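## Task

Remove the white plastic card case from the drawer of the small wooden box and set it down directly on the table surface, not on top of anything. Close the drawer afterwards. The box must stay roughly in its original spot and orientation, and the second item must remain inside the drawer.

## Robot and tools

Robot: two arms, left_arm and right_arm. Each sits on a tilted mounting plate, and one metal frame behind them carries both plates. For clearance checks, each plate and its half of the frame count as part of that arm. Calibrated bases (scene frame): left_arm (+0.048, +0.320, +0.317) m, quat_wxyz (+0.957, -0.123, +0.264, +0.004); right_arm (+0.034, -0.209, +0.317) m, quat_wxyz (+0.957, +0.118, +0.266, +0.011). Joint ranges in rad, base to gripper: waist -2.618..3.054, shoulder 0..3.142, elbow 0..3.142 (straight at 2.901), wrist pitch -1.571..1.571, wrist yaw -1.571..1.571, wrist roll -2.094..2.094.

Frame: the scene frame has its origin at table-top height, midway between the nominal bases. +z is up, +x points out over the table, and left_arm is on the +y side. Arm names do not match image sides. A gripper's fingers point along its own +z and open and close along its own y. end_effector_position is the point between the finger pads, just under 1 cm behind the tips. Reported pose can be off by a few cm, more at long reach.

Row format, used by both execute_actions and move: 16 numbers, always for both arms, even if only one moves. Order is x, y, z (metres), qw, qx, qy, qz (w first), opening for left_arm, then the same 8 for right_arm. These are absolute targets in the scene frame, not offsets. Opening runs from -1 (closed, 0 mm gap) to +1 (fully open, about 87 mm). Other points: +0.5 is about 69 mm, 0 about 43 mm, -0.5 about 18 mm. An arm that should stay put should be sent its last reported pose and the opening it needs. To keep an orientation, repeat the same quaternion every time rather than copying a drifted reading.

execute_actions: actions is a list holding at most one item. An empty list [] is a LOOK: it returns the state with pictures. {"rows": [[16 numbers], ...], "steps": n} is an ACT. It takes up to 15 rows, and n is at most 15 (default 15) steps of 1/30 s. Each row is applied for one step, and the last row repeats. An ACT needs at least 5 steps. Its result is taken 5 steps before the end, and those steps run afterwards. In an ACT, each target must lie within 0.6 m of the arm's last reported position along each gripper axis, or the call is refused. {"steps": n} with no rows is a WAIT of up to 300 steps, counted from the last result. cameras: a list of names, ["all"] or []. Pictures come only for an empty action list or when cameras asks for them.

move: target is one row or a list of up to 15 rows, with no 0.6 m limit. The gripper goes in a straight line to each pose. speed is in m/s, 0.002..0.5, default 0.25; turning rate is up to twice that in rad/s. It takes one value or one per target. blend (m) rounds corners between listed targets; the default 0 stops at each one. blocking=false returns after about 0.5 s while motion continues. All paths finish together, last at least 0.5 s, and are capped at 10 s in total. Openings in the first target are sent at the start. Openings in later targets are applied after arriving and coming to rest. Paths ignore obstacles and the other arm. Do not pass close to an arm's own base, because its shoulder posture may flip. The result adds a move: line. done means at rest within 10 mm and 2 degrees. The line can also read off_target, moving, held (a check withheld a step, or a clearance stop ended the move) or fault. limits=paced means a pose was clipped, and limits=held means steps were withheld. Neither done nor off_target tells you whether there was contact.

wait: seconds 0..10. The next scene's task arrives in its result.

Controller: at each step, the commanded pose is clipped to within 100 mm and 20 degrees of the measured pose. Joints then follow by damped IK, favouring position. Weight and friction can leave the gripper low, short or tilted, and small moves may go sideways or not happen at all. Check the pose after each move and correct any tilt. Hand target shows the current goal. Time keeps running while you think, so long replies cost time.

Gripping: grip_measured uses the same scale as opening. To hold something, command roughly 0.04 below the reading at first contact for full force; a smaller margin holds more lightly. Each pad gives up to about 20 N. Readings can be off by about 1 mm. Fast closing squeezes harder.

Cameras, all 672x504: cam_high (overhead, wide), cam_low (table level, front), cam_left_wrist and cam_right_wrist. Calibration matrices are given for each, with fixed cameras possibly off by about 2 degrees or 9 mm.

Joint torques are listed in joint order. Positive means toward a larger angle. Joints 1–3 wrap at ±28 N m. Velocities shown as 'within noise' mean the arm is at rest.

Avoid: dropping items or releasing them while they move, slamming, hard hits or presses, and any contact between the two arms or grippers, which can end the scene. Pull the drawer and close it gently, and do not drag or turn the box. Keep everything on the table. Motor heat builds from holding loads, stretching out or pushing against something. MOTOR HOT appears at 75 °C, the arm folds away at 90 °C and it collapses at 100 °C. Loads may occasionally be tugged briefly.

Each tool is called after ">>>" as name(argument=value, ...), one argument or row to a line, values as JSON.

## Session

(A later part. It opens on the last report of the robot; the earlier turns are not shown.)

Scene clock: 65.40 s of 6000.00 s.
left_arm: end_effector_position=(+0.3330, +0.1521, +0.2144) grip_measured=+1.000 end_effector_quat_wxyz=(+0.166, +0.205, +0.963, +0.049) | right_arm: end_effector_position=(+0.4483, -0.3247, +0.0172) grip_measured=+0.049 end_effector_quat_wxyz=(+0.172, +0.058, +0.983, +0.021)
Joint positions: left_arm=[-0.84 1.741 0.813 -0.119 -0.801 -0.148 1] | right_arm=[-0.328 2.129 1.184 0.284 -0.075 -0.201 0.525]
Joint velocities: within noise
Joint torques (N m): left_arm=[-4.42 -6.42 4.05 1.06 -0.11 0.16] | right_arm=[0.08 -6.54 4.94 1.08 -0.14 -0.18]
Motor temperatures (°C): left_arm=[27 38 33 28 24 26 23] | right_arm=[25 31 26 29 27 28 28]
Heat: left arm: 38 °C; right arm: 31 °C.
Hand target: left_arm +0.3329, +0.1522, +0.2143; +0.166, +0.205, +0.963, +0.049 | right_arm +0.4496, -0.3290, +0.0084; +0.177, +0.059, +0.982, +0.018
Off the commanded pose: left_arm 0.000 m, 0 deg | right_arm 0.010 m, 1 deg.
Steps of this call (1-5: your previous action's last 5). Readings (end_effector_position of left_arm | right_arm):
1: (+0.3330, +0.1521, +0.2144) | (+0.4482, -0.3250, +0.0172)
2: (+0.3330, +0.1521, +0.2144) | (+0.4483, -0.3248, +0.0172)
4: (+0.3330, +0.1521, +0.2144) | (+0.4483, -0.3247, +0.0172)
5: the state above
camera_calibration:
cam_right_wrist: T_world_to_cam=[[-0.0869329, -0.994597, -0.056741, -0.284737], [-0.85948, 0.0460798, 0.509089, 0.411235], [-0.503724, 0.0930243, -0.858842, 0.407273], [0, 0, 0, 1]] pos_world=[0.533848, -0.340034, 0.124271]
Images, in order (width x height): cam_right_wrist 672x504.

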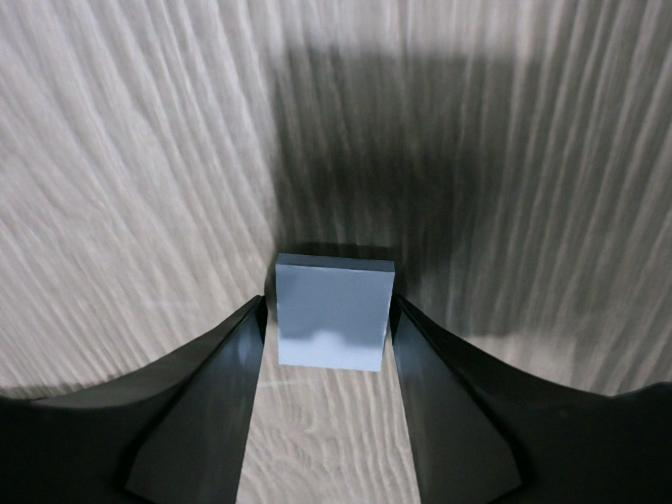

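>>> move(
  target=[
    [0.3330,0.1521,0.2144,0.166,0.205,0.963,0.049,1,0.4495,-0.330,0.009,0.1772,0.059,0.9824,0.0185,0.25],
    [0.3330,0.1521,0.2144,0.166,0.205,0.963,0.049,1,0.4495,-0.330,0.06,0.1772,0.059,0.9824,0.0185,0.25],
  ],
  speed=0.08,
  cameras=["cam_right_wrist","cam_low"],
)

>>> zoom_image(
  camera="cam_low",
  region=[0, 300, 140, 420],
)

Scene clock: 67.47 s of 6000.00 s.
left_arm: end_effector_position=(+0.3330, +0.1521, +0.2144) grip_measured=+1.000 end_effector_quat_wxyz=(+0.166, +0.205, +0.963, +0.049) | right_arm: end_effector_position=(+0.4420, -0.3249, +0.0461) grip_measured=+0.250 end_effector_quat_wxyz=(+0.166, +0.059, +0.984, +0.025)
Joint positions: left_arm=[-0.84 1.741 0.813 -0.119 -0.801 -0.148 1] | right_arm=[-0.331 2.017 1.118 0.225 -0.08 -0.201 0.625]
Joint velocities: within noise
Joint torques (N m): left_arm=[-4.38 -6.46 4.05 1.07 -0.12 0.14] | right_arm=[0.7 -12.11 2.58 0.73 -0.05 -0.17]
Motor temperatures (°C): left_arm=[27 39 33 28 24 26 23] | right_arm=[25 31 26 29 27 28 28]
Heat: left arm: 39 °C; right arm: 31 °C.
Hand target: left_arm +0.3329, +0.1522, +0.2143; +0.166, +0.205, +0.963, +0.049 | right_arm +0.4496, -0.3299, +0.0595; +0.177, +0.059, +0.982, +0.019
Off the commanded pose: left_arm 0.000 m, 0 deg | right_arm 0.017 m, 1 deg.
Kept back: nothing.
move: off_target (right_arm)
camera_calibration:
cam_right_wrist: T_world_to_cam=[[-0.0881181, -0.994104, -0.0631826, -0.282912], [-0.853669, 0.0426795, 0.519064, 0.38699], [-0.513307, 0.099676, -0.852397, 0.435041], [0, 0, 0, 1]] pos_world=[0.528742, -0.341124, 0.15208]
Images, in order (width x height): cam_low 672x504, cam_right_wrist 672x504.

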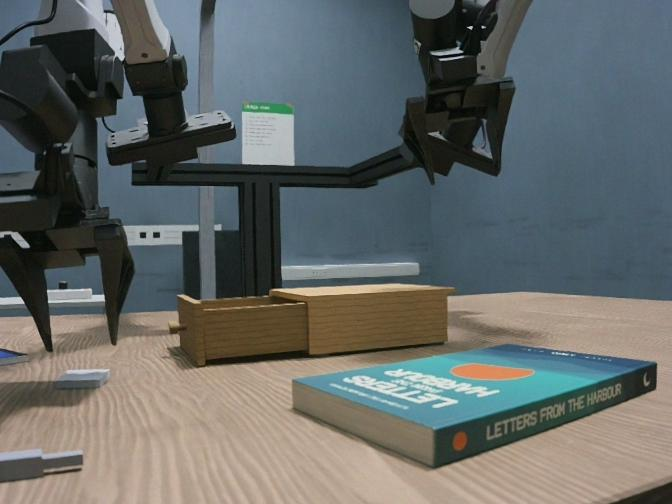

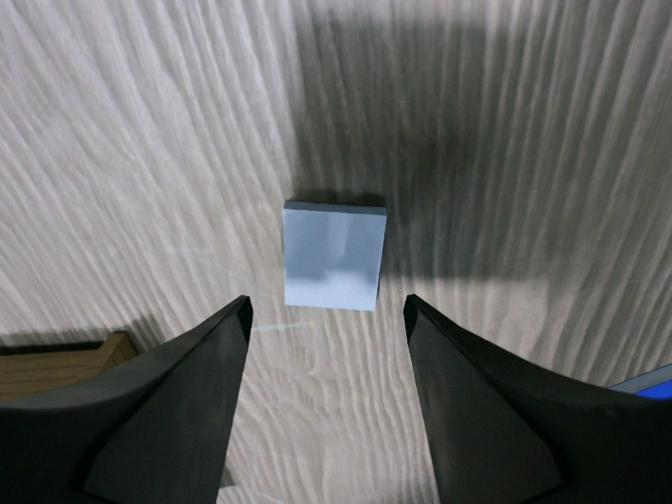

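Scaled by 3.600 from the camera's 672x504 image, which has a finer 960x720 frame.

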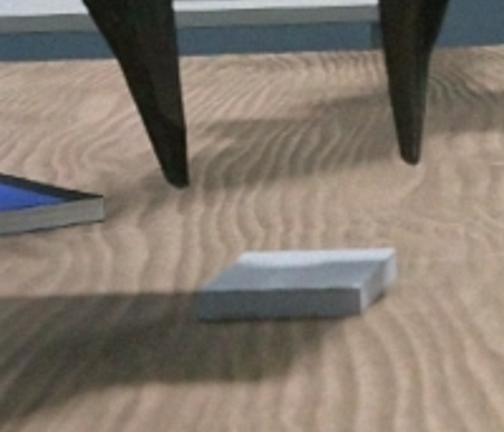

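>>> move(
  target=[
    [0.3330,0.1521,0.2144,0.166,0.205,0.963,0.049,1,0.4495,-0.325,0.13,0.1737,-0.0086,0.9848,0.0015,0.25],
    [0.3330,0.1521,0.2144,0.166,0.205,0.963,0.049,1,0.29,-0.20,0.17,0.1737,-0.0086,0.9848,0.0015,0.25],
    [0.3330,0.1521,0.2144,0.166,0.205,0.963,0.049,1,0.29,-0.20,0.17,0.1737,-0.0086,0.9848,0.0015,-1],
  ],
  speed=[0.15,0.2,0.1],
  blend=[0.03,0,0],
  cameras=["cam_right_wrist","cam_high"],
)

>>> zoom_image(
  camera="cam_high",
  region=[260, 250, 420, 370],
)

Scene clock: 70.40 s of 6000.00 s.
left_arm: end_effector_position=(+0.3330, +0.1521, +0.2144) grip_measured=+1.000 end_effector_quat_wxyz=(+0.166, +0.205, +0.963, +0.049) | right_arm: end_effector_position=(+0.2805, -0.2004, +0.1643) grip_measured=-0.973 end_effector_quat_wxyz=(+0.153, -0.017, +0.988, +0.003)
Joint positions: left_arm=[-0.84 1.741 0.813 -0.119 -0.801 -0.148 1] | right_arm=[0.13 1.329 0.295 0.302 0.296 -0.057 0.013]
Joint velocities: within noise
Joint torques (N m): left_arm=[-4.42 -6.42 4.03 1.06 -0.11 0.15] | right_arm=[2.36 -6 2.74 0.99 0.09 0]
Motor temperatures (°C): left_arm=[27 39 33 28 24 26 23] | right_arm=[25 32 26 29 27 28 28]
Heat: left arm: 39 °C; right arm: 32 °C.
Hand target: left_arm +0.3329, +0.1522, +0.2143; +0.166, +0.205, +0.963, +0.049 | right_arm +0.2900, -0.2000, +0.1698; +0.174, -0.008, +0.985, +0.002
Off the commanded pose: left_arm 0.000 m, 0 deg | right_arm 0.011 m, 3 deg.
Kept back: nothing.
move: off_target (right_arm); target 3's new opening was sent with right_arm's hand 0.011 m and 3 deg from that target
camera_calibration:
cam_right_wrist: T_world_to_cam=[[0.0544197, -0.998512, 0.00346085, -0.21767], [-0.840122, -0.0439135, 0.540618, 0.157704], [-0.539661, -0.0323278, -0.841261, 0.419616], [0, 0, 0, 1]] pos_world=[0.370786, -0.196855, 0.268503]
Images, in order (width x height): cam_high 672x504, cam_right_wrist 672x504.

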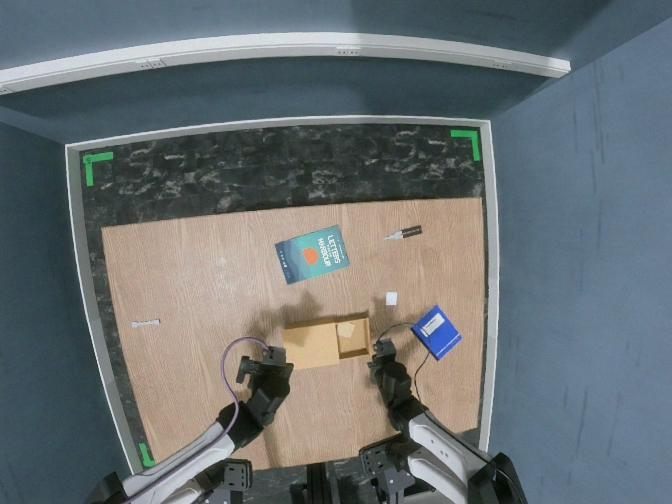

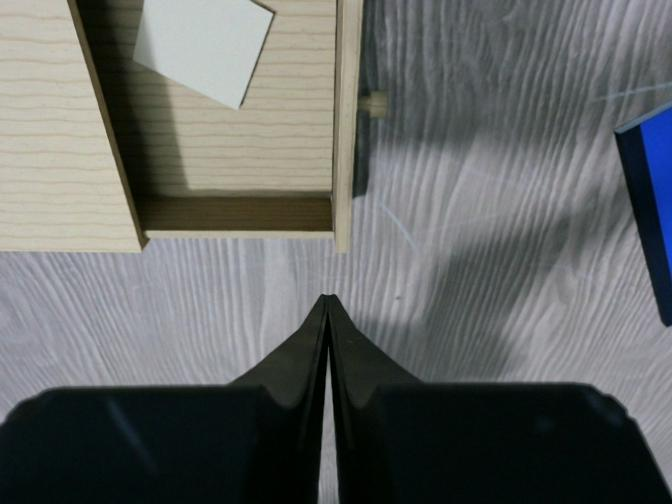

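Scaled by 3.150 from the camera's 672x504 image, which has a finer 960x720 frame.

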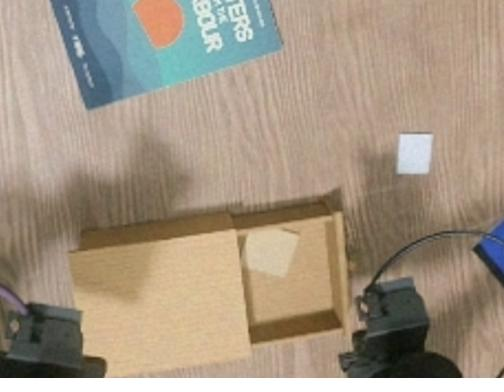

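>>> move(
  target=[
    [0.320,0.19,0.15,0.17857,-0.07706,0.97653,-0.09237,-1,0.315,-0.262,0.13,0.17857,0.07706,0.97653,0.09237,-1],
    [0.322,0.135,0.044,0.17857,-0.07706,0.97653,-0.09237,-1,0.326,-0.257,0.026,0.17857,0.07706,0.97653,0.09237,-1],
  ],
  speed=[0.2,0.12],
  blend=[0.02,0],
  cameras=["cam_right_wrist","cam_left_wrist","cam_low"],
)

Scene clock: 74.27 s of 6000.00 s.
left_arm: end_effector_position=(+0.3220, +0.1341, +0.0481) grip_measured=-0.993 end_effector_quat_wxyz=(+0.181, -0.072, +0.977, -0.089) | right_arm: end_effector_position=(+0.3244, -0.2585, +0.0288) grip_measured=-0.973 end_effector_quat_wxyz=(+0.173, +0.081, +0.977, +0.089)
Joint positions: left_arm=[-0.493 2.312 0.714 0.859 -0.424 -0.346 0.004] | right_arm=[-0.328 2.078 0.629 0.765 -0.198 -0.136 0.013]
Joint velocities: within noise
Joint torques (N m): left_arm=[-3.36 -6.31 0.72 1.41 0.15 0.12] | right_arm=[0.87 -5.15 0.24 0.95 -0.27 -0.2]
Motor temperatures (°C): left_arm=[27 39 32 28 24 26 23] | right_arm=[25 32 26 29 27 28 28]
Heat: left arm: 39 °C; right arm: 32 °C.
Hand target: left_arm +0.3220, +0.1351, +0.0441; +0.179, -0.077, +0.977, -0.092 | right_arm +0.3259, -0.2569, +0.0261; +0.178, +0.077, +0.977, +0.092
Off the commanded pose: left_arm 0.004 m, 1 deg | right_arm 0.004 m, 1 deg.
Kept back: nothing.
move: done
camera_calibration:
cam_left_wrist: T_world_to_cam=[[0.109842, -0.976124, 0.187395, 0.0845708], [-0.884594, -0.010032, 0.466254, 0.288418], [-0.453241, -0.216983, -0.864575, 0.35752], [0, 0, 0, 1]] pos_world=[0.407887, 0.163021, 0.158779]
cam_right_wrist: T_world_to_cam=[[-0.107511, -0.974593, -0.196492, -0.213124], [-0.865288, -0.00560449, 0.501244, 0.284556], [-0.48961, 0.223912, -0.842701, 0.377435], [0, 0, 0, 1]] pos_world=[0.408105, -0.290626, 0.133556]
Images, in order (width x height): cam_low 672x504, cam_left_wrist 672x504, cam_right_wrist 672x504.

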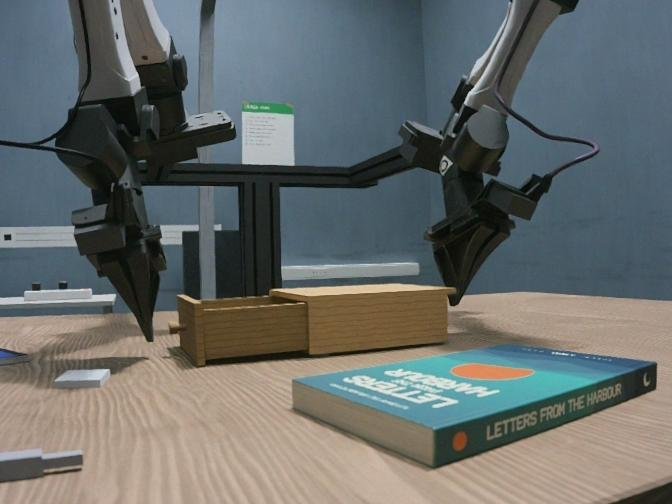

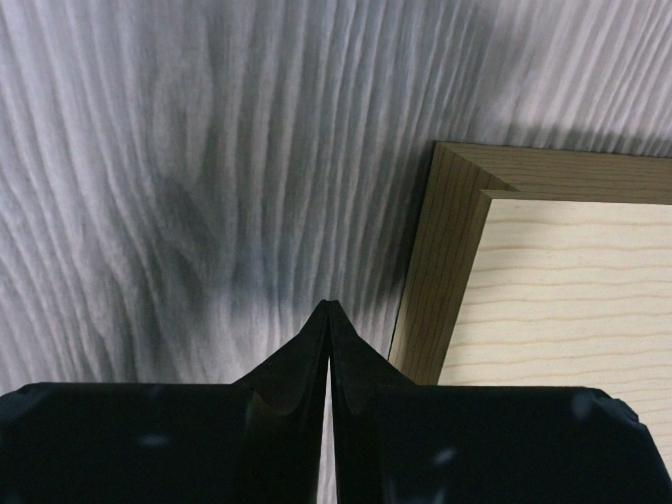

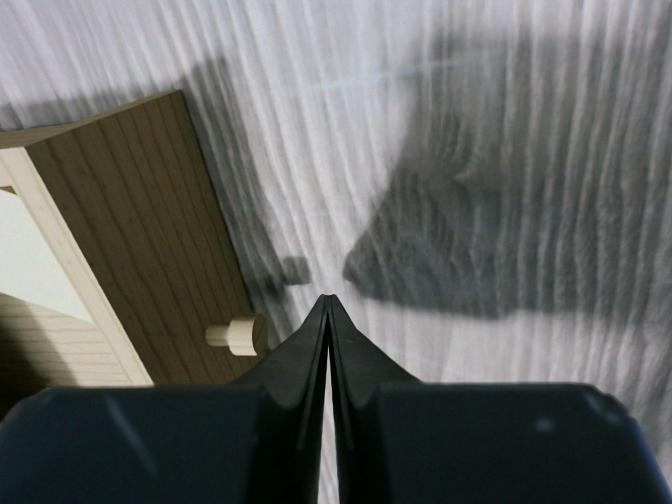

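>>> move(
  target=[
    [0.308,0.120,0.042,0.17857,-0.07706,0.97653,-0.09237,-1,0.3235,-0.257,0.026,0.17857,0.07706,0.97653,0.09237,-1],
  ],
  speed=0.05,
  cameras=["cam_right_wrist","cam_left_wrist"],
)

Scene clock: 75.77 s of 6000.00 s.
left_arm: end_effector_position=(+0.3088, +0.1201, +0.0443) grip_measured=-0.993 end_effector_quat_wxyz=(+0.176, -0.073, +0.977, -0.098) | right_arm: end_effector_position=(+0.3270, -0.2593, +0.0292) grip_measured=-0.973 end_effector_quat_wxyz=(+0.179, +0.080, +0.977, +0.087)
Joint positions: left_arm=[-0.529 2.361 0.719 0.888 -0.431 -0.381 0.004] | right_arm=[-0.328 2.078 0.629 0.777 -0.198 -0.136 0.013]
Joint velocities: within noise
Joint torques (N m): left_arm=[-5.2 -6.12 0.54 1.42 -0.12 0.1] | right_arm=[0.61 -5.08 -0.55 0.93 -0.28 -0.23]
Motor temperatures (°C): left_arm=[27 39 32 28 24 26 23] | right_arm=[25 32 26 29 27 28 28]
Heat: left arm: 39 °C; right arm: 32 °C.
Hand target: left_arm +0.3079, +0.1201, +0.0420; +0.178, -0.077, +0.977, -0.092 | right_arm +0.3234, -0.2569, +0.0261; +0.178, +0.077, +0.977, +0.092
Off the commanded pose: left_arm 0.002 m, 1 deg | right_arm 0.005 m, 1 deg.
Kept back: nothing.
move: done
camera_calibration:
cam_left_wrist: T_world_to_cam=[[0.110117, -0.972497, 0.205239, 0.0717571], [-0.880686, 0.000250194, 0.4737, 0.275578], [-0.460723, -0.232913, -0.856438, 0.349084], [0, 0, 0, 1]] pos_world=[0.395627, 0.151021, 0.1537]
cam_right_wrist: T_world_to_cam=[[-0.106079, -0.975209, -0.194201, -0.214332], [-0.870494, -0.00332008, 0.492167, 0.289165], [-0.480611, 0.221259, -0.848562, 0.37577], [0, 0, 0, 1]] pos_world=[0.40958, -0.291201, 0.134923]
Images, in order (width x height): cam_left_wrist 672x504, cam_right_wrist 672x504.

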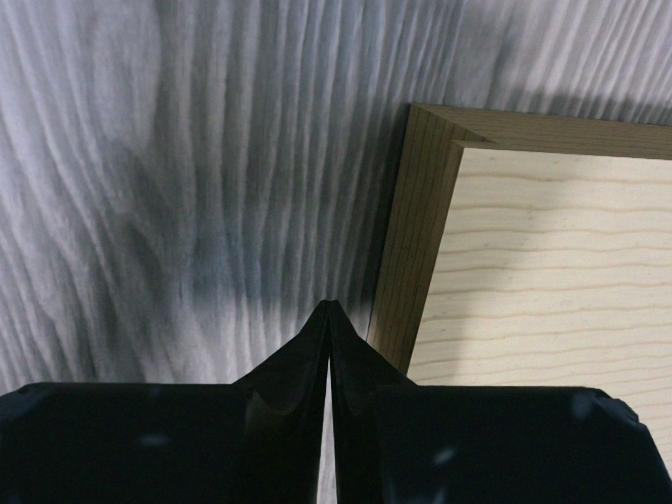

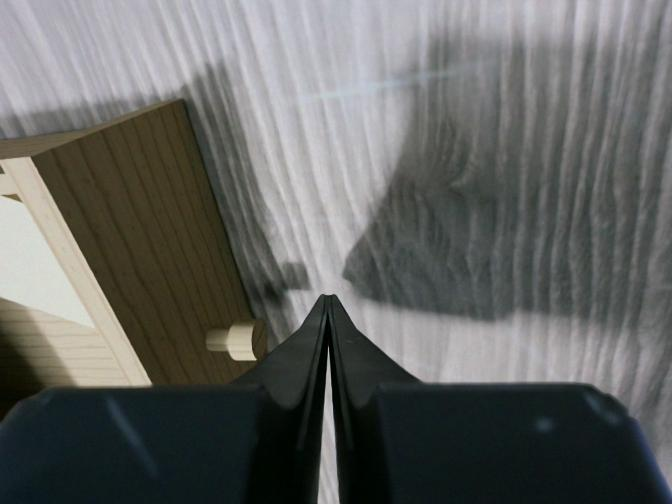

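>>> move(
  target=[
    [0.308,0.103,0.042,0.17857,-0.07706,0.97653,-0.09237,-1,0.3205,-0.259,0.026,0.17857,0.07706,0.97653,0.09237,-1],
  ],
  speed=0.03,
  cameras=["cam_left_wrist","cam_low"],
)

>>> zoom_image(
  camera="cam_low",
  region=[190, 200, 460, 370],
)

Scene clock: 76.90 s of 6000.00 s.
left_arm: end_effector_position=(+0.3142, +0.1075, +0.0448) grip_measured=-0.993 end_effector_quat_wxyz=(+0.186, -0.079, +0.975, -0.092) | right_arm: end_effector_position=(+0.3287, -0.2606, +0.0295) grip_measured=-0.973 end_effector_quat_wxyz=(+0.183, +0.080, +0.976, +0.088)
Joint positions: left_arm=[-0.566 2.38 0.762 0.869 -0.478 -0.409 0.003] | right_arm=[-0.332 2.078 0.629 0.784 -0.205 -0.138 0.013]
Joint velocities: within noise
Joint torques (N m): left_arm=[-5.89 -6.12 1.11 1.24 0.03 0.06] | right_arm=[0.06 -4.89 -1.24 0.95 -0.28 -0.27]
Motor temperatures (°C): left_arm=[27 39 32 28 24 26 23] | right_arm=[25 32 26 29 27 28 27]
Heat: left arm: 39 °C; right arm: 32 °C.
Hand target: left_arm +0.3081, +0.1031, +0.0422; +0.179, -0.077, +0.977, -0.092 | right_arm +0.3205, -0.2590, +0.0262; +0.178, +0.077, +0.977, +0.092
Off the commanded pose: left_arm 0.008 m, 1 deg | right_arm 0.009 m, 1 deg.
Kept back: nothing.
move: done
camera_calibration:
cam_left_wrist: T_world_to_cam=[[0.12137, -0.973047, 0.196082, 0.0556717], [-0.888837, -0.0186046, 0.457845, 0.285455], [-0.441857, -0.229854, -0.867139, 0.343296], [0, 0, 0, 1]] pos_world=[0.398654, 0.13839, 0.156075]
Images, in order (width x height): cam_low 672x504, cam_left_wrist 672x504.

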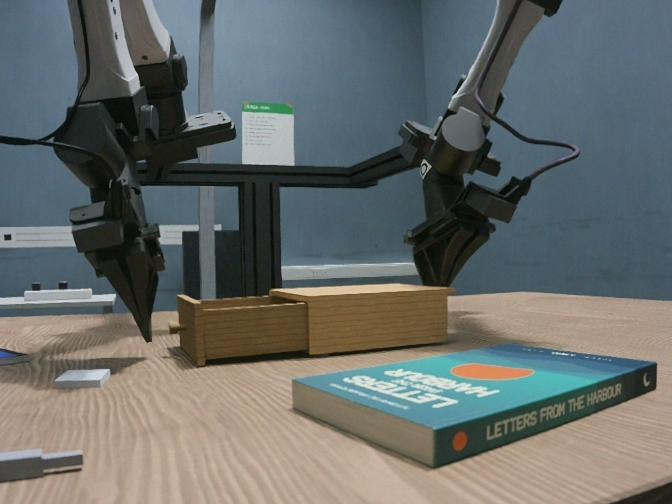

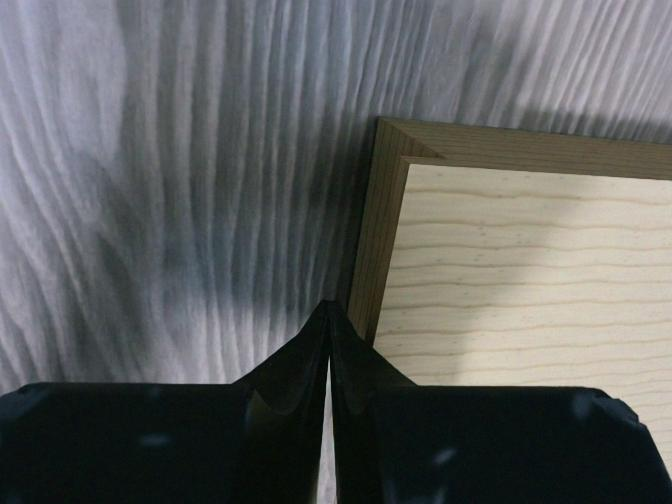

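Scaled by 1.867 from the camera's 672x504 image, which has a finer 960x720 frame.

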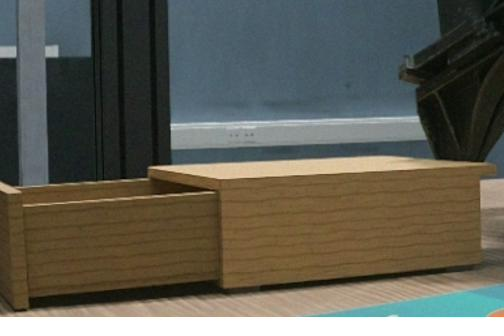

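>>> move(
  target=[
    [0.308,0.090,0.042,0.17857,-0.07706,0.97653,-0.09237,-1,0.3205,-0.259,0.026,0.17857,0.07706,0.97653,0.09237,-1],
  ],
  speed=0.03,
  cameras=["cam_left_wrist","cam_low"],
)

>>> zoom_image(
  camera="cam_low",
  region=[190, 200, 460, 370],
)

Scene clock: 77.87 s of 6000.00 s.
left_arm: end_effector_position=(+0.3136, +0.0957, +0.0443) grip_measured=-0.993 end_effector_quat_wxyz=(+0.185, -0.078, +0.976, -0.089) | right_arm: end_effector_position=(+0.3266, -0.2598, +0.0297) grip_measured=-0.973 end_effector_quat_wxyz=(+0.181, +0.080, +0.976, +0.089)
Joint positions: left_arm=[-0.597 2.399 0.8 0.834 -0.505 -0.433 0.003] | right_arm=[-0.332 2.078 0.624 0.785 -0.206 -0.139 0.013]
Joint velocities: within noise
Joint torques (N m): left_arm=[-6.28 -6.28 1.35 1.23 0.02 0.03] | right_arm=[-0.1 -4.93 -0.92 0.98 -0.28 -0.28]
Motor temperatures (°C): left_arm=[27 39 32 28 24 26 23] | right_arm=[25 32 26 29 27 28 27]
Heat: left arm: 39 °C; right arm: 32 °C.
Hand target: left_arm +0.3079, +0.0903, +0.0421; +0.179, -0.077, +0.977, -0.092 | right_arm +0.3205, -0.2591, +0.0262; +0.178, +0.077, +0.977, +0.092
Off the commanded pose: left_arm 0.008 m, 1 deg | right_arm 0.007 m, 1 deg.
Kept back: nothing.
move: done
camera_calibration:
cam_left_wrist: T_world_to_cam=[[0.121409, -0.974157, 0.190466, 0.0447331], [-0.887976, -0.0208437, 0.459418, 0.284764], [-0.443575, -0.224907, -0.867559, 0.339953], [0, 0, 0, 1]] pos_world=[0.398227, 0.12597, 0.155583]
Images, in order (width x height): cam_low 672x504, cam_left_wrist 672x504.

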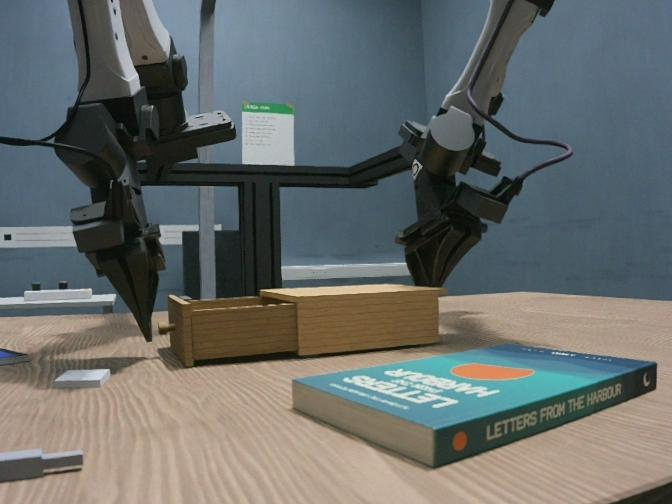

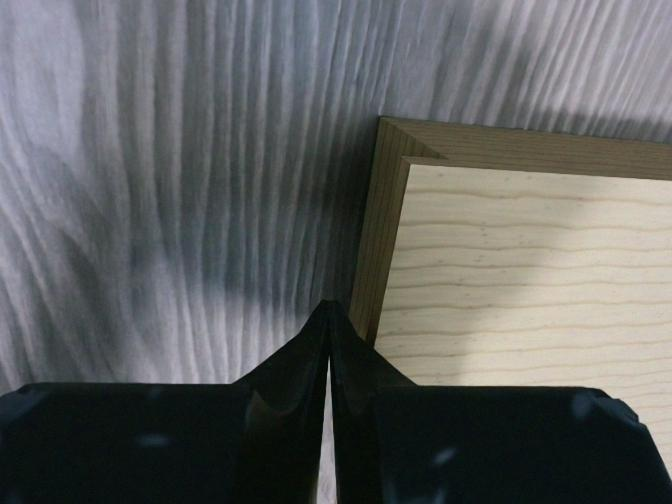

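Scaled by 1.867 from the camera's 672x504 image, which has a finer 960x720 frame.

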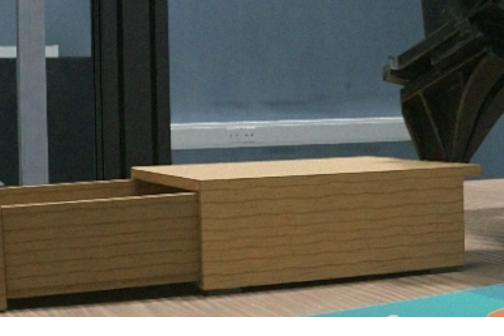

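>>> move(
  target=[
    [0.308,0.088,0.042,0.17857,-0.07706,0.97653,-0.09237,-1,0.315,-0.245,0.026,0.17857,0.07706,0.97653,0.09237,-1],
  ],
  speed=0.03,
  cameras=["cam_right_wrist","cam_low"],
)

>>> zoom_image(
  camera="cam_low",
  region=[130, 200, 460, 380],
)

Scene clock: 79.07 s of 6000.00 s.
left_arm: end_effector_position=(+0.3137, +0.0958, +0.0443) grip_measured=-0.993 end_effector_quat_wxyz=(+0.185, -0.079, +0.976, -0.085) | right_arm: end_effector_position=(+0.3184, -0.2515, +0.0281) grip_measured=-0.973 end_effector_quat_wxyz=(+0.180, +0.075, +0.977, +0.088)
Joint positions: left_arm=[-0.6 2.399 0.804 0.826 -0.514 -0.437 0.003] | right_arm=[-0.312 2.099 0.594 0.835 -0.19 -0.136 0.013]
Joint velocities: within noise
Joint torques (N m): left_arm=[-6.39 -6.05 1.62 1.26 0.06 0.01] | right_arm=[1.95 -4.97 -1.31 1.02 -0.19 -0.03]
Motor temperatures (°C): left_arm=[27 39 32 28 24 26 23] | right_arm=[25 32 26 29 27 28 27]
Heat: left arm: 39 °C; right arm: 32 °C.
Hand target: left_arm +0.3079, +0.0883, +0.0422; +0.179, -0.077, +0.977, -0.092 | right_arm +0.3149, -0.2451, +0.0262; +0.178, +0.077, +0.977, +0.092
Off the commanded pose: left_arm 0.010 m, 1 deg | right_arm 0.008 m, 1 deg.
Kept back: nothing.
move: done
camera_calibration:
cam_right_wrist: T_world_to_cam=[[-0.0948053, -0.976512, -0.193485, -0.211713], [-0.872229, -0.0121985, 0.488946, 0.280596], [-0.479822, 0.215118, -0.850585, 0.367283], [0, 0, 0, 1]] pos_world=[0.400903, -0.282327, 0.134245]
Images, in order (width x height): cam_low 672x504, cam_right_wrist 672x504.

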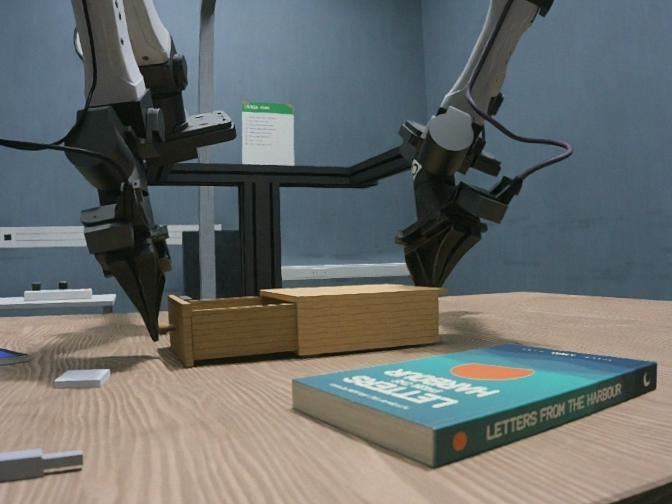

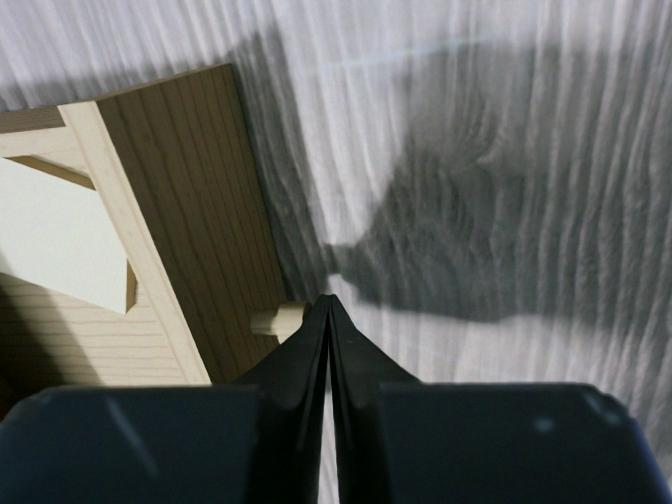

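Scaled by 1.527 from the camera's 672x504 image, which has a finer 960x720 frame.

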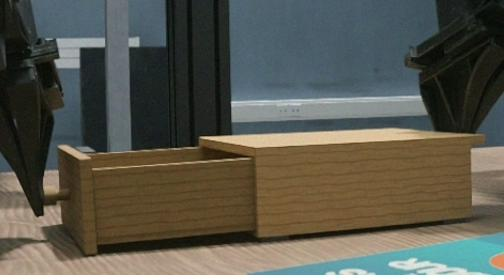

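>>> move(
  target=[
    [0.308,0.078,0.042,0.17857,-0.07706,0.97653,-0.09237,-1,0.316,-0.212,0.026,0.17857,0.07706,0.97653,0.09237,-1],
  ],
  speed=0.04,
  cameras=["cam_right_wrist","cam_low"],
)

>>> zoom_image(
  camera="cam_low",
  region=[190, 200, 460, 370],
)

Scene clock: 80.43 s of 6000.00 s.
left_arm: end_effector_position=(+0.3124, +0.0977, +0.0425) grip_measured=-0.993 end_effector_quat_wxyz=(+0.186, -0.076, +0.978, -0.062) | right_arm: end_effector_position=(+0.3220, -0.2482, +0.0274) grip_measured=-0.974 end_effector_quat_wxyz=(+0.186, +0.081, +0.979, +0.032)
Joint positions: left_arm=[-0.616 2.407 0.825 0.788 -0.567 -0.445 0.003] | right_arm=[-0.23 2.114 0.576 0.907 -0.015 -0.092 0.013]
Joint velocities: within noise
Joint torques (N m): left_arm=[-7.19 -5.93 2.35 1.34 0.42 -0.11] | right_arm=[5.11 -4.57 -1.7 0.87 -0.89 0.25]
Motor temperatures (°C): left_arm=[28 39 32 28 24 26 23] | right_arm=[25 32 26 29 27 28 27]
Heat: left arm: 39 °C; right arm: 32 °C.
Hand target: left_arm +0.3078, +0.0787, +0.0429; +0.178, -0.077, +0.977, -0.092 | right_arm +0.3148, -0.2136, +0.0278; +0.177, +0.077, +0.977, +0.091
Off the commanded pose: left_arm 0.020 m, 4 deg | right_arm 0.037 m, 7 deg.
Kept back: nothing.
move: off_target (left_arm, right_arm)
camera_calibration:
cam_right_wrist: T_world_to_cam=[[-0.127676, -0.988052, -0.0863282, -0.203478], [-0.871591, 0.0702358, 0.485176, 0.304489], [-0.473316, 0.137188, -0.870145, 0.346801], [0, 0, 0, 1]] pos_world=[0.403557, -0.27001, 0.13647]
Images, in order (width x height): cam_low 672x504, cam_right_wrist 672x504.

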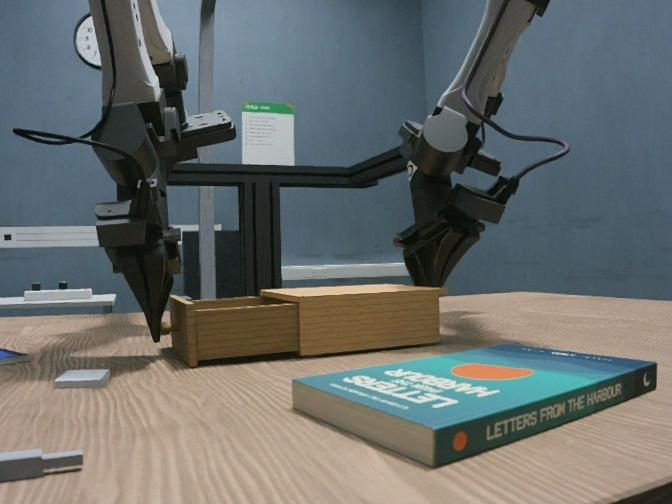

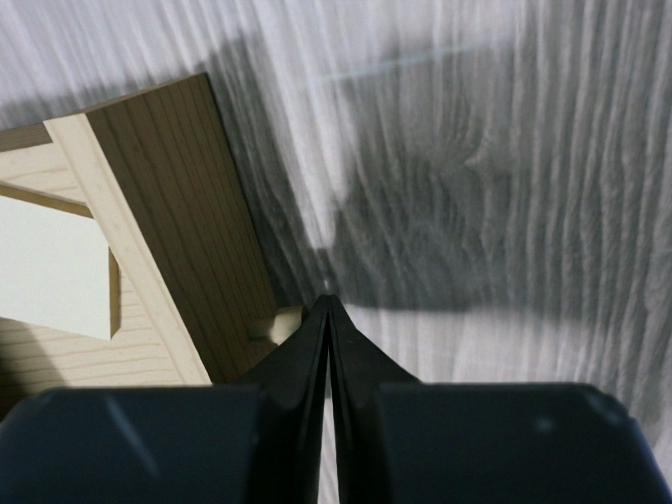

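Scaled by 1.867 from the camera's 672x504 image, which has a finer 960x720 frame.

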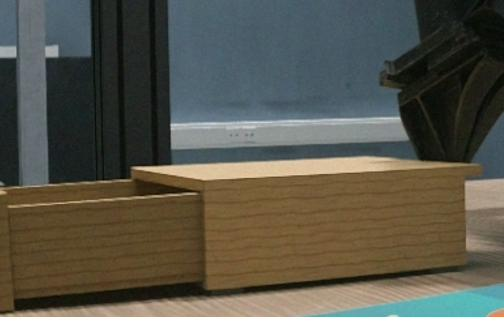

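>>> move(
  target=[
    [0.308,0.068,0.042,0.17857,-0.07706,0.97653,-0.09237,-1,0.314,-0.198,0.027,0.1618,0.0808,0.9702,0.1617,-1],
  ],
  speed=0.04,
  cameras=["cam_right_wrist","cam_low"],
)

>>> zoom_image(
  camera="cam_low",
  region=[150, 200, 460, 380],
)

Scene clock: 82.70 s of 6000.00 s.
left_arm: end_effector_position=(+0.3113, +0.0977, +0.0423) grip_measured=-0.993 end_effector_quat_wxyz=(+0.186, -0.072, +0.979, -0.043) | right_arm: end_effector_position=(+0.3226, -0.2221, +0.0289) grip_measured=-0.974 end_effector_quat_wxyz=(+0.178, +0.078, +0.975, +0.109)
Joint positions: left_arm=[-0.634 2.413 0.846 0.748 -0.613 -0.455 0.003] | right_arm=[-0.235 2.114 0.595 0.848 -0.167 -0.074 0.013]
Joint velocities: within noise
Joint torques (N m): left_arm=[-7.75 -5.75 2.97 1.44 0.63 -0.22] | right_arm=[2.33 -4.46 -0.21 0.62 -1.05 0.15]
Motor temperatures (°C): left_arm=[28 39 32 28 24 26 23] | right_arm=[25 31 26 29 27 28 27]
Heat: left arm: 39 °C; right arm: 31 °C.
Hand target: left_arm +0.3073, +0.0694, +0.0441; +0.178, -0.076, +0.977, -0.091 | right_arm +0.3135, -0.1989, +0.0285; +0.161, +0.082, +0.970, +0.160
Off the commanded pose: left_arm 0.030 m, 6 deg | right_arm 0.026 m, 6 deg.
Kept back: nothing.
move: off_target (left_arm, right_arm)
camera_calibration:
cam_right_wrist: T_world_to_cam=[[-0.0945389, -0.967515, -0.234472, -0.179349], [-0.871708, -0.0333031, 0.488892, 0.279375], [-0.480819, 0.25061, -0.840242, 0.371487], [0, 0, 0, 1]] pos_world=[0.405196, -0.257318, 0.133503]
Images, in order (width x height): cam_low 672x504, cam_right_wrist 672x504.

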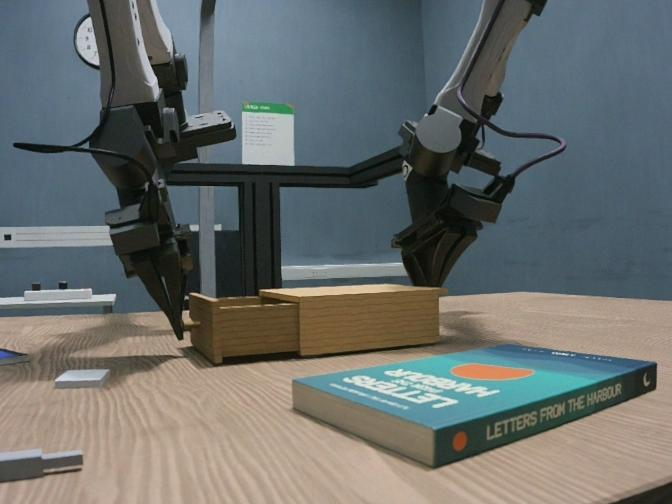

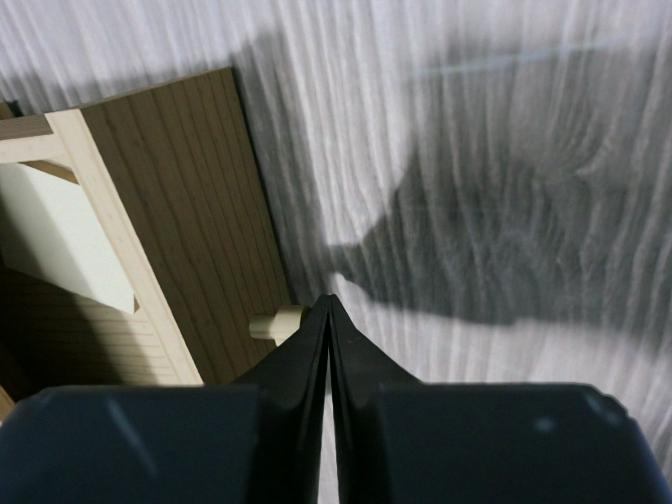

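Scaled by 1.626 from the camera's 672x504 image, which has a finer 960x720 frame.

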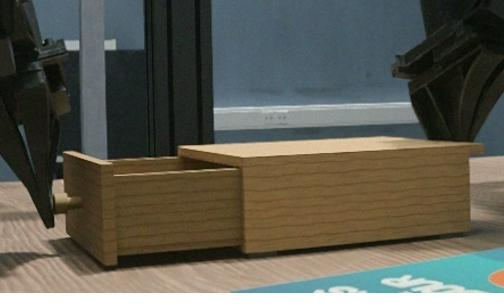

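>>> move(
  target=[
    [0.308,0.068,0.042,0.17857,-0.07706,0.97653,-0.09237,-1,0.315,-0.172,0.027,0.1618,0.0808,0.9702,0.1617,-1],
  ],
  speed=0.03,
  cameras=["cam_right_wrist","cam_low"],
)

>>> zoom_image(
  camera="cam_low",
  region=[190, 200, 460, 370],
)

Scene clock: 84.10 s of 6000.00 s.
left_arm: end_effector_position=(+0.3111, +0.0978, +0.0423) grip_measured=-0.993 end_effector_quat_wxyz=(+0.186, -0.073, +0.979, -0.042) | right_arm: end_effector_position=(+0.3192, -0.2004, +0.0259) grip_measured=-0.974 end_effector_quat_wxyz=(+0.169, +0.084, +0.975, +0.114)
Joint positions: left_arm=[-0.634 2.413 0.846 0.747 -0.615 -0.457 0.003] | right_arm=[-0.171 2.145 0.596 0.868 -0.125 -0.022 0.013]
Joint velocities: within noise
Joint torques (N m): left_arm=[-7.8 -5.75 2.92 1.45 0.64 -0.2] | right_arm=[5.04 -4.51 -0.91 0.81 -0.83 0.15]
Motor temperatures (°C): left_arm=[28 38 32 28 24 26 23] | right_arm=[25 31 26 29 27 28 27]
Heat: left arm: 38 °C; right arm: 31 °C.
Hand target: left_arm +0.3073, +0.0696, +0.0440; +0.178, -0.076, +0.977, -0.091 | right_arm +0.3141, -0.1732, +0.0281; +0.160, +0.081, +0.971, +0.161
Off the commanded pose: left_arm 0.030 m, 6 deg | right_arm 0.029 m, 6 deg.
Kept back: nothing.
move: off_target (left_arm, right_arm)
camera_calibration:
cam_right_wrist: T_world_to_cam=[[-0.105291, -0.96334, -0.24676, -0.154837], [-0.863347, -0.0345899, 0.503424, 0.275298], [-0.493504, 0.266045, -0.828054, 0.36881], [0, 0, 0, 1]] pos_world=[0.403384, -0.237758, 0.128596]
Images, in order (width x height): cam_low 672x504, cam_right_wrist 672x504.

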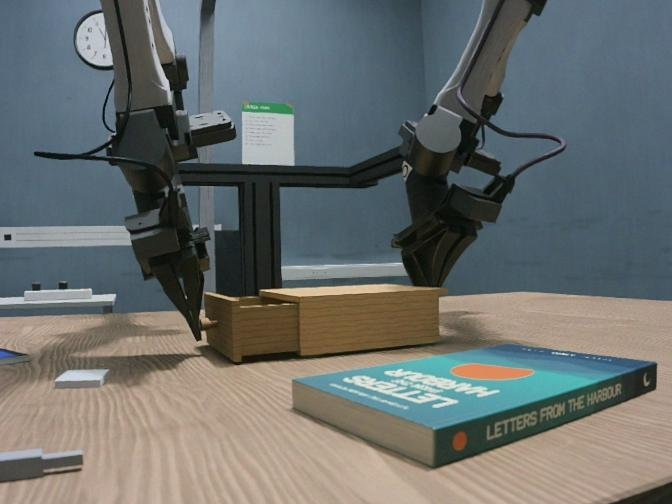

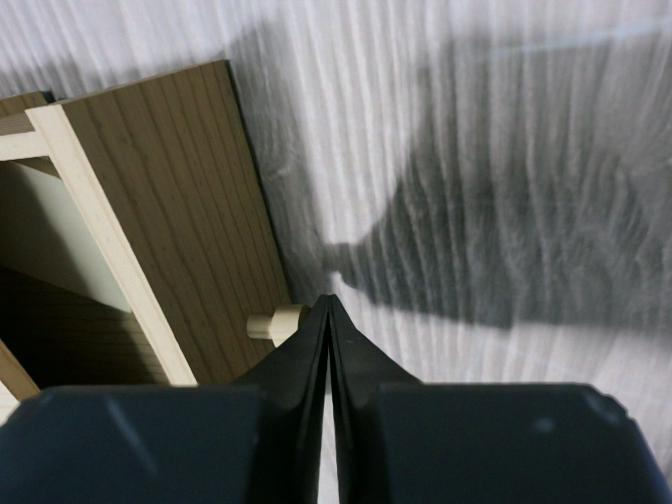

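Scaled by 1.867 from the camera's 672x504 image, which has a finer 960x720 frame.

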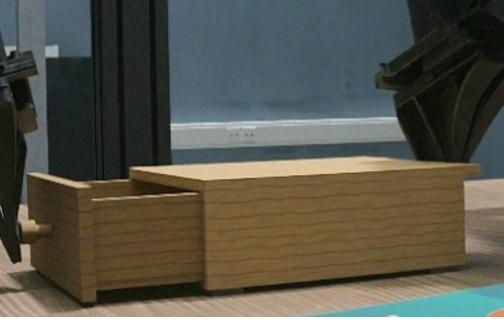

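>>> move(
  target=[
    [0.308,0.068,0.042,0.17857,-0.07706,0.97653,-0.09237,-1,0.317,-0.140,0.027,0.1618,0.0808,0.9702,0.1617,-1],
  ],
  speed=0.03,
  cameras=["cam_right_wrist","cam_low"],
)

>>> zoom_image(
  camera="cam_low",
  region=[190, 200, 460, 370],
)

Scene clock: 88.07 s of 6000.00 s.
left_arm: end_effector_position=(+0.3111, +0.0978, +0.0423) grip_measured=-0.993 end_effector_quat_wxyz=(+0.186, -0.073, +0.979, -0.042) | right_arm: end_effector_position=(+0.3176, -0.1723, +0.0251) grip_measured=-0.974 end_effector_quat_wxyz=(+0.165, +0.086, +0.977, +0.107)
Joint positions: left_arm=[-0.634 2.413 0.846 0.747 -0.615 -0.457 0.003] | right_arm=[-0.067 2.177 0.596 0.897 -0.027 0.046 0.013]
Joint velocities: within noise
Joint torques (N m): left_arm=[-7.76 -5.76 2.93 1.44 0.65 -0.21] | right_arm=[6.19 -4.44 -0.21 0.83 -0.91 0.18]
Motor temperatures (°C): left_arm=[28 38 32 28 24 26 23] | right_arm=[25 31 26 29 27 28 27]
Heat: left arm: 38 °C; right arm: 31 °C.
Hand target: left_arm +0.3073, +0.0696, +0.0441; +0.178, -0.076, +0.977, -0.091 | right_arm +0.3158, -0.1414, +0.0286; +0.160, +0.080, +0.971, +0.161
Off the commanded pose: left_arm 0.030 m, 6 deg | right_arm 0.032 m, 6 deg.
Kept back: nothing.
move: off_target (left_arm, right_arm)
camera_calibration:
cam_right_wrist: T_world_to_cam=[[-0.112587, -0.966172, -0.232026, -0.126629], [-0.857954, -0.0232681, 0.5132, 0.275271], [-0.501238, 0.256847, -0.826311, 0.360662], [0, 0, 0, 1]] pos_world=[0.402691, -0.208575, 0.127369]
Images, in order (width x height): cam_low 672x504, cam_right_wrist 672x504.

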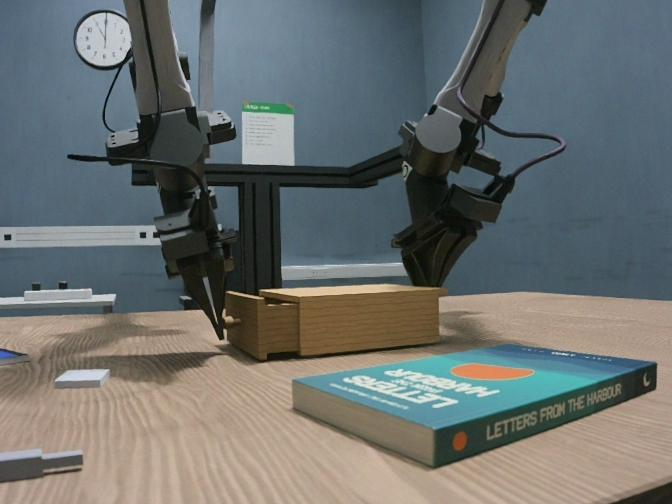

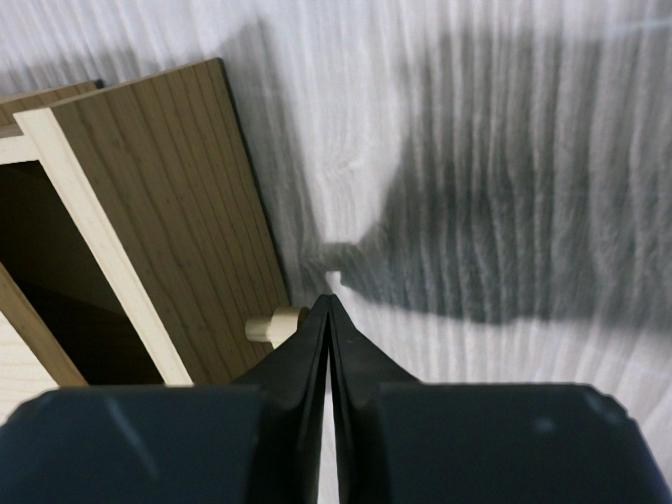

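Scaled by 1.867 from the camera's 672x504 image, which has a finer 960x720 frame.

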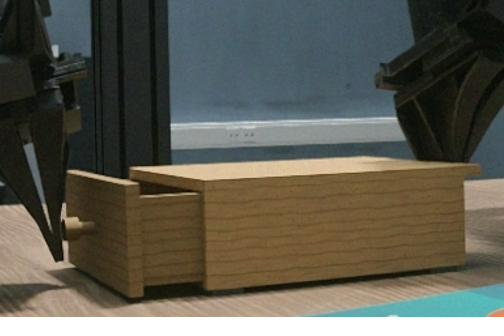

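>>> move(
  target=[
    [0.308,0.068,0.042,0.17857,-0.07706,0.97653,-0.09237,-1,0.317,-0.113,0.027,0.1618,0.0808,0.9702,0.1617,-1],
  ],
  speed=0.03,
  cameras=["cam_right_wrist","cam_low"],
)

>>> zoom_image(
  camera="cam_low",
  region=[190, 200, 460, 370],
)

Scene clock: 89.50 s of 6000.00 s.
left_arm: end_effector_position=(+0.3111, +0.0978, +0.0423) grip_measured=-0.993 end_effector_quat_wxyz=(+0.186, -0.073, +0.979, -0.043) | right_arm: end_effector_position=(+0.3154, -0.1502, +0.0237) grip_measured=-0.974 end_effector_quat_wxyz=(+0.161, +0.087, +0.978, +0.097)
Joint positions: left_arm=[-0.634 2.413 0.846 0.747 -0.615 -0.458 0.003] | right_arm=[0.019 2.208 0.607 0.907 0.058 0.1 0.013]
Joint velocities: within noise
Joint torques (N m): left_arm=[-7.75 -5.78 2.93 1.44 0.65 -0.21] | right_arm=[7.16 -4.52 0.13 0.97 -1.07 0.22]
Motor temperatures (°C): left_arm=[29 38 32 28 24 26 23] | right_arm=[25 31 26 29 27 28 27]
Heat: left arm: 38 °C; right arm: 31 °C.
Hand target: left_arm +0.3073, +0.0696, +0.0441; +0.178, -0.077, +0.977, -0.091 | right_arm +0.3155, -0.1149, +0.0291; +0.160, +0.080, +0.971, +0.160
Off the commanded pose: left_arm 0.030 m, 6 deg | right_arm 0.037 m, 7 deg.
Kept back: nothing.
move: off_target (left_arm, right_arm)
camera_calibration:
cam_right_wrist: T_world_to_cam=[[-0.119212, -0.969538, -0.213974, -0.104691], [-0.852533, -0.0105039, 0.522568, 0.274666], [-0.508897, 0.244716, -0.825311, 0.353291], [0, 0, 0, 1]] pos_world=[0.40147, -0.185073, 0.125642]
Images, in order (width x height): cam_low 672x504, cam_right_wrist 672x504.

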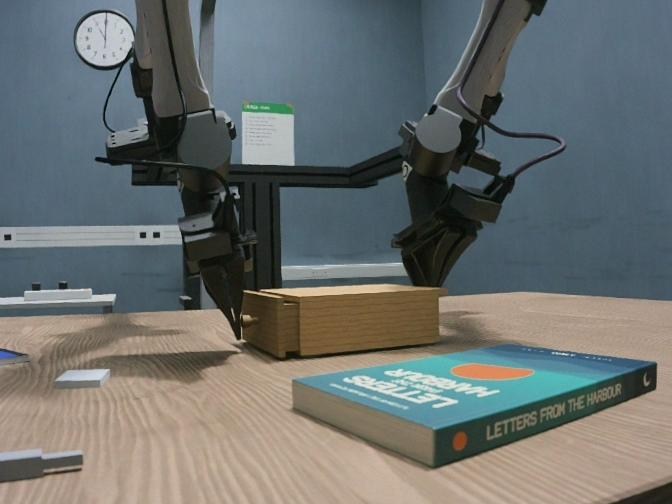

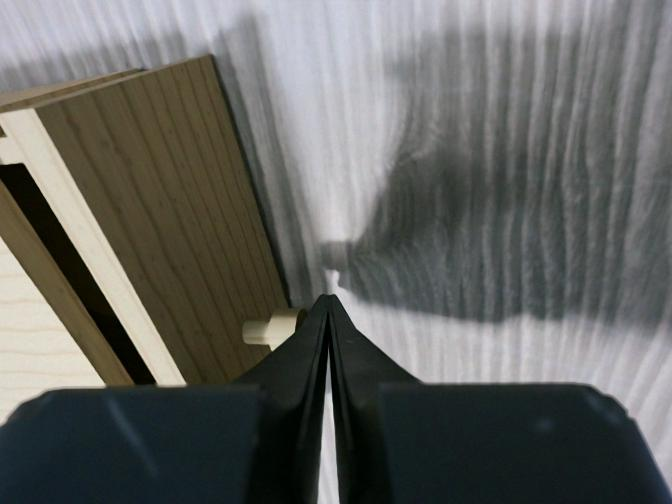

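Scaled by 1.867 from the camera's 672x504 image, which has a finer 960x720 frame.

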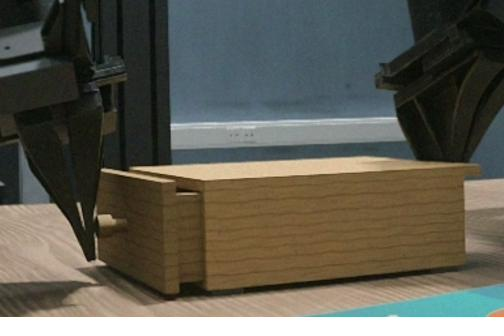

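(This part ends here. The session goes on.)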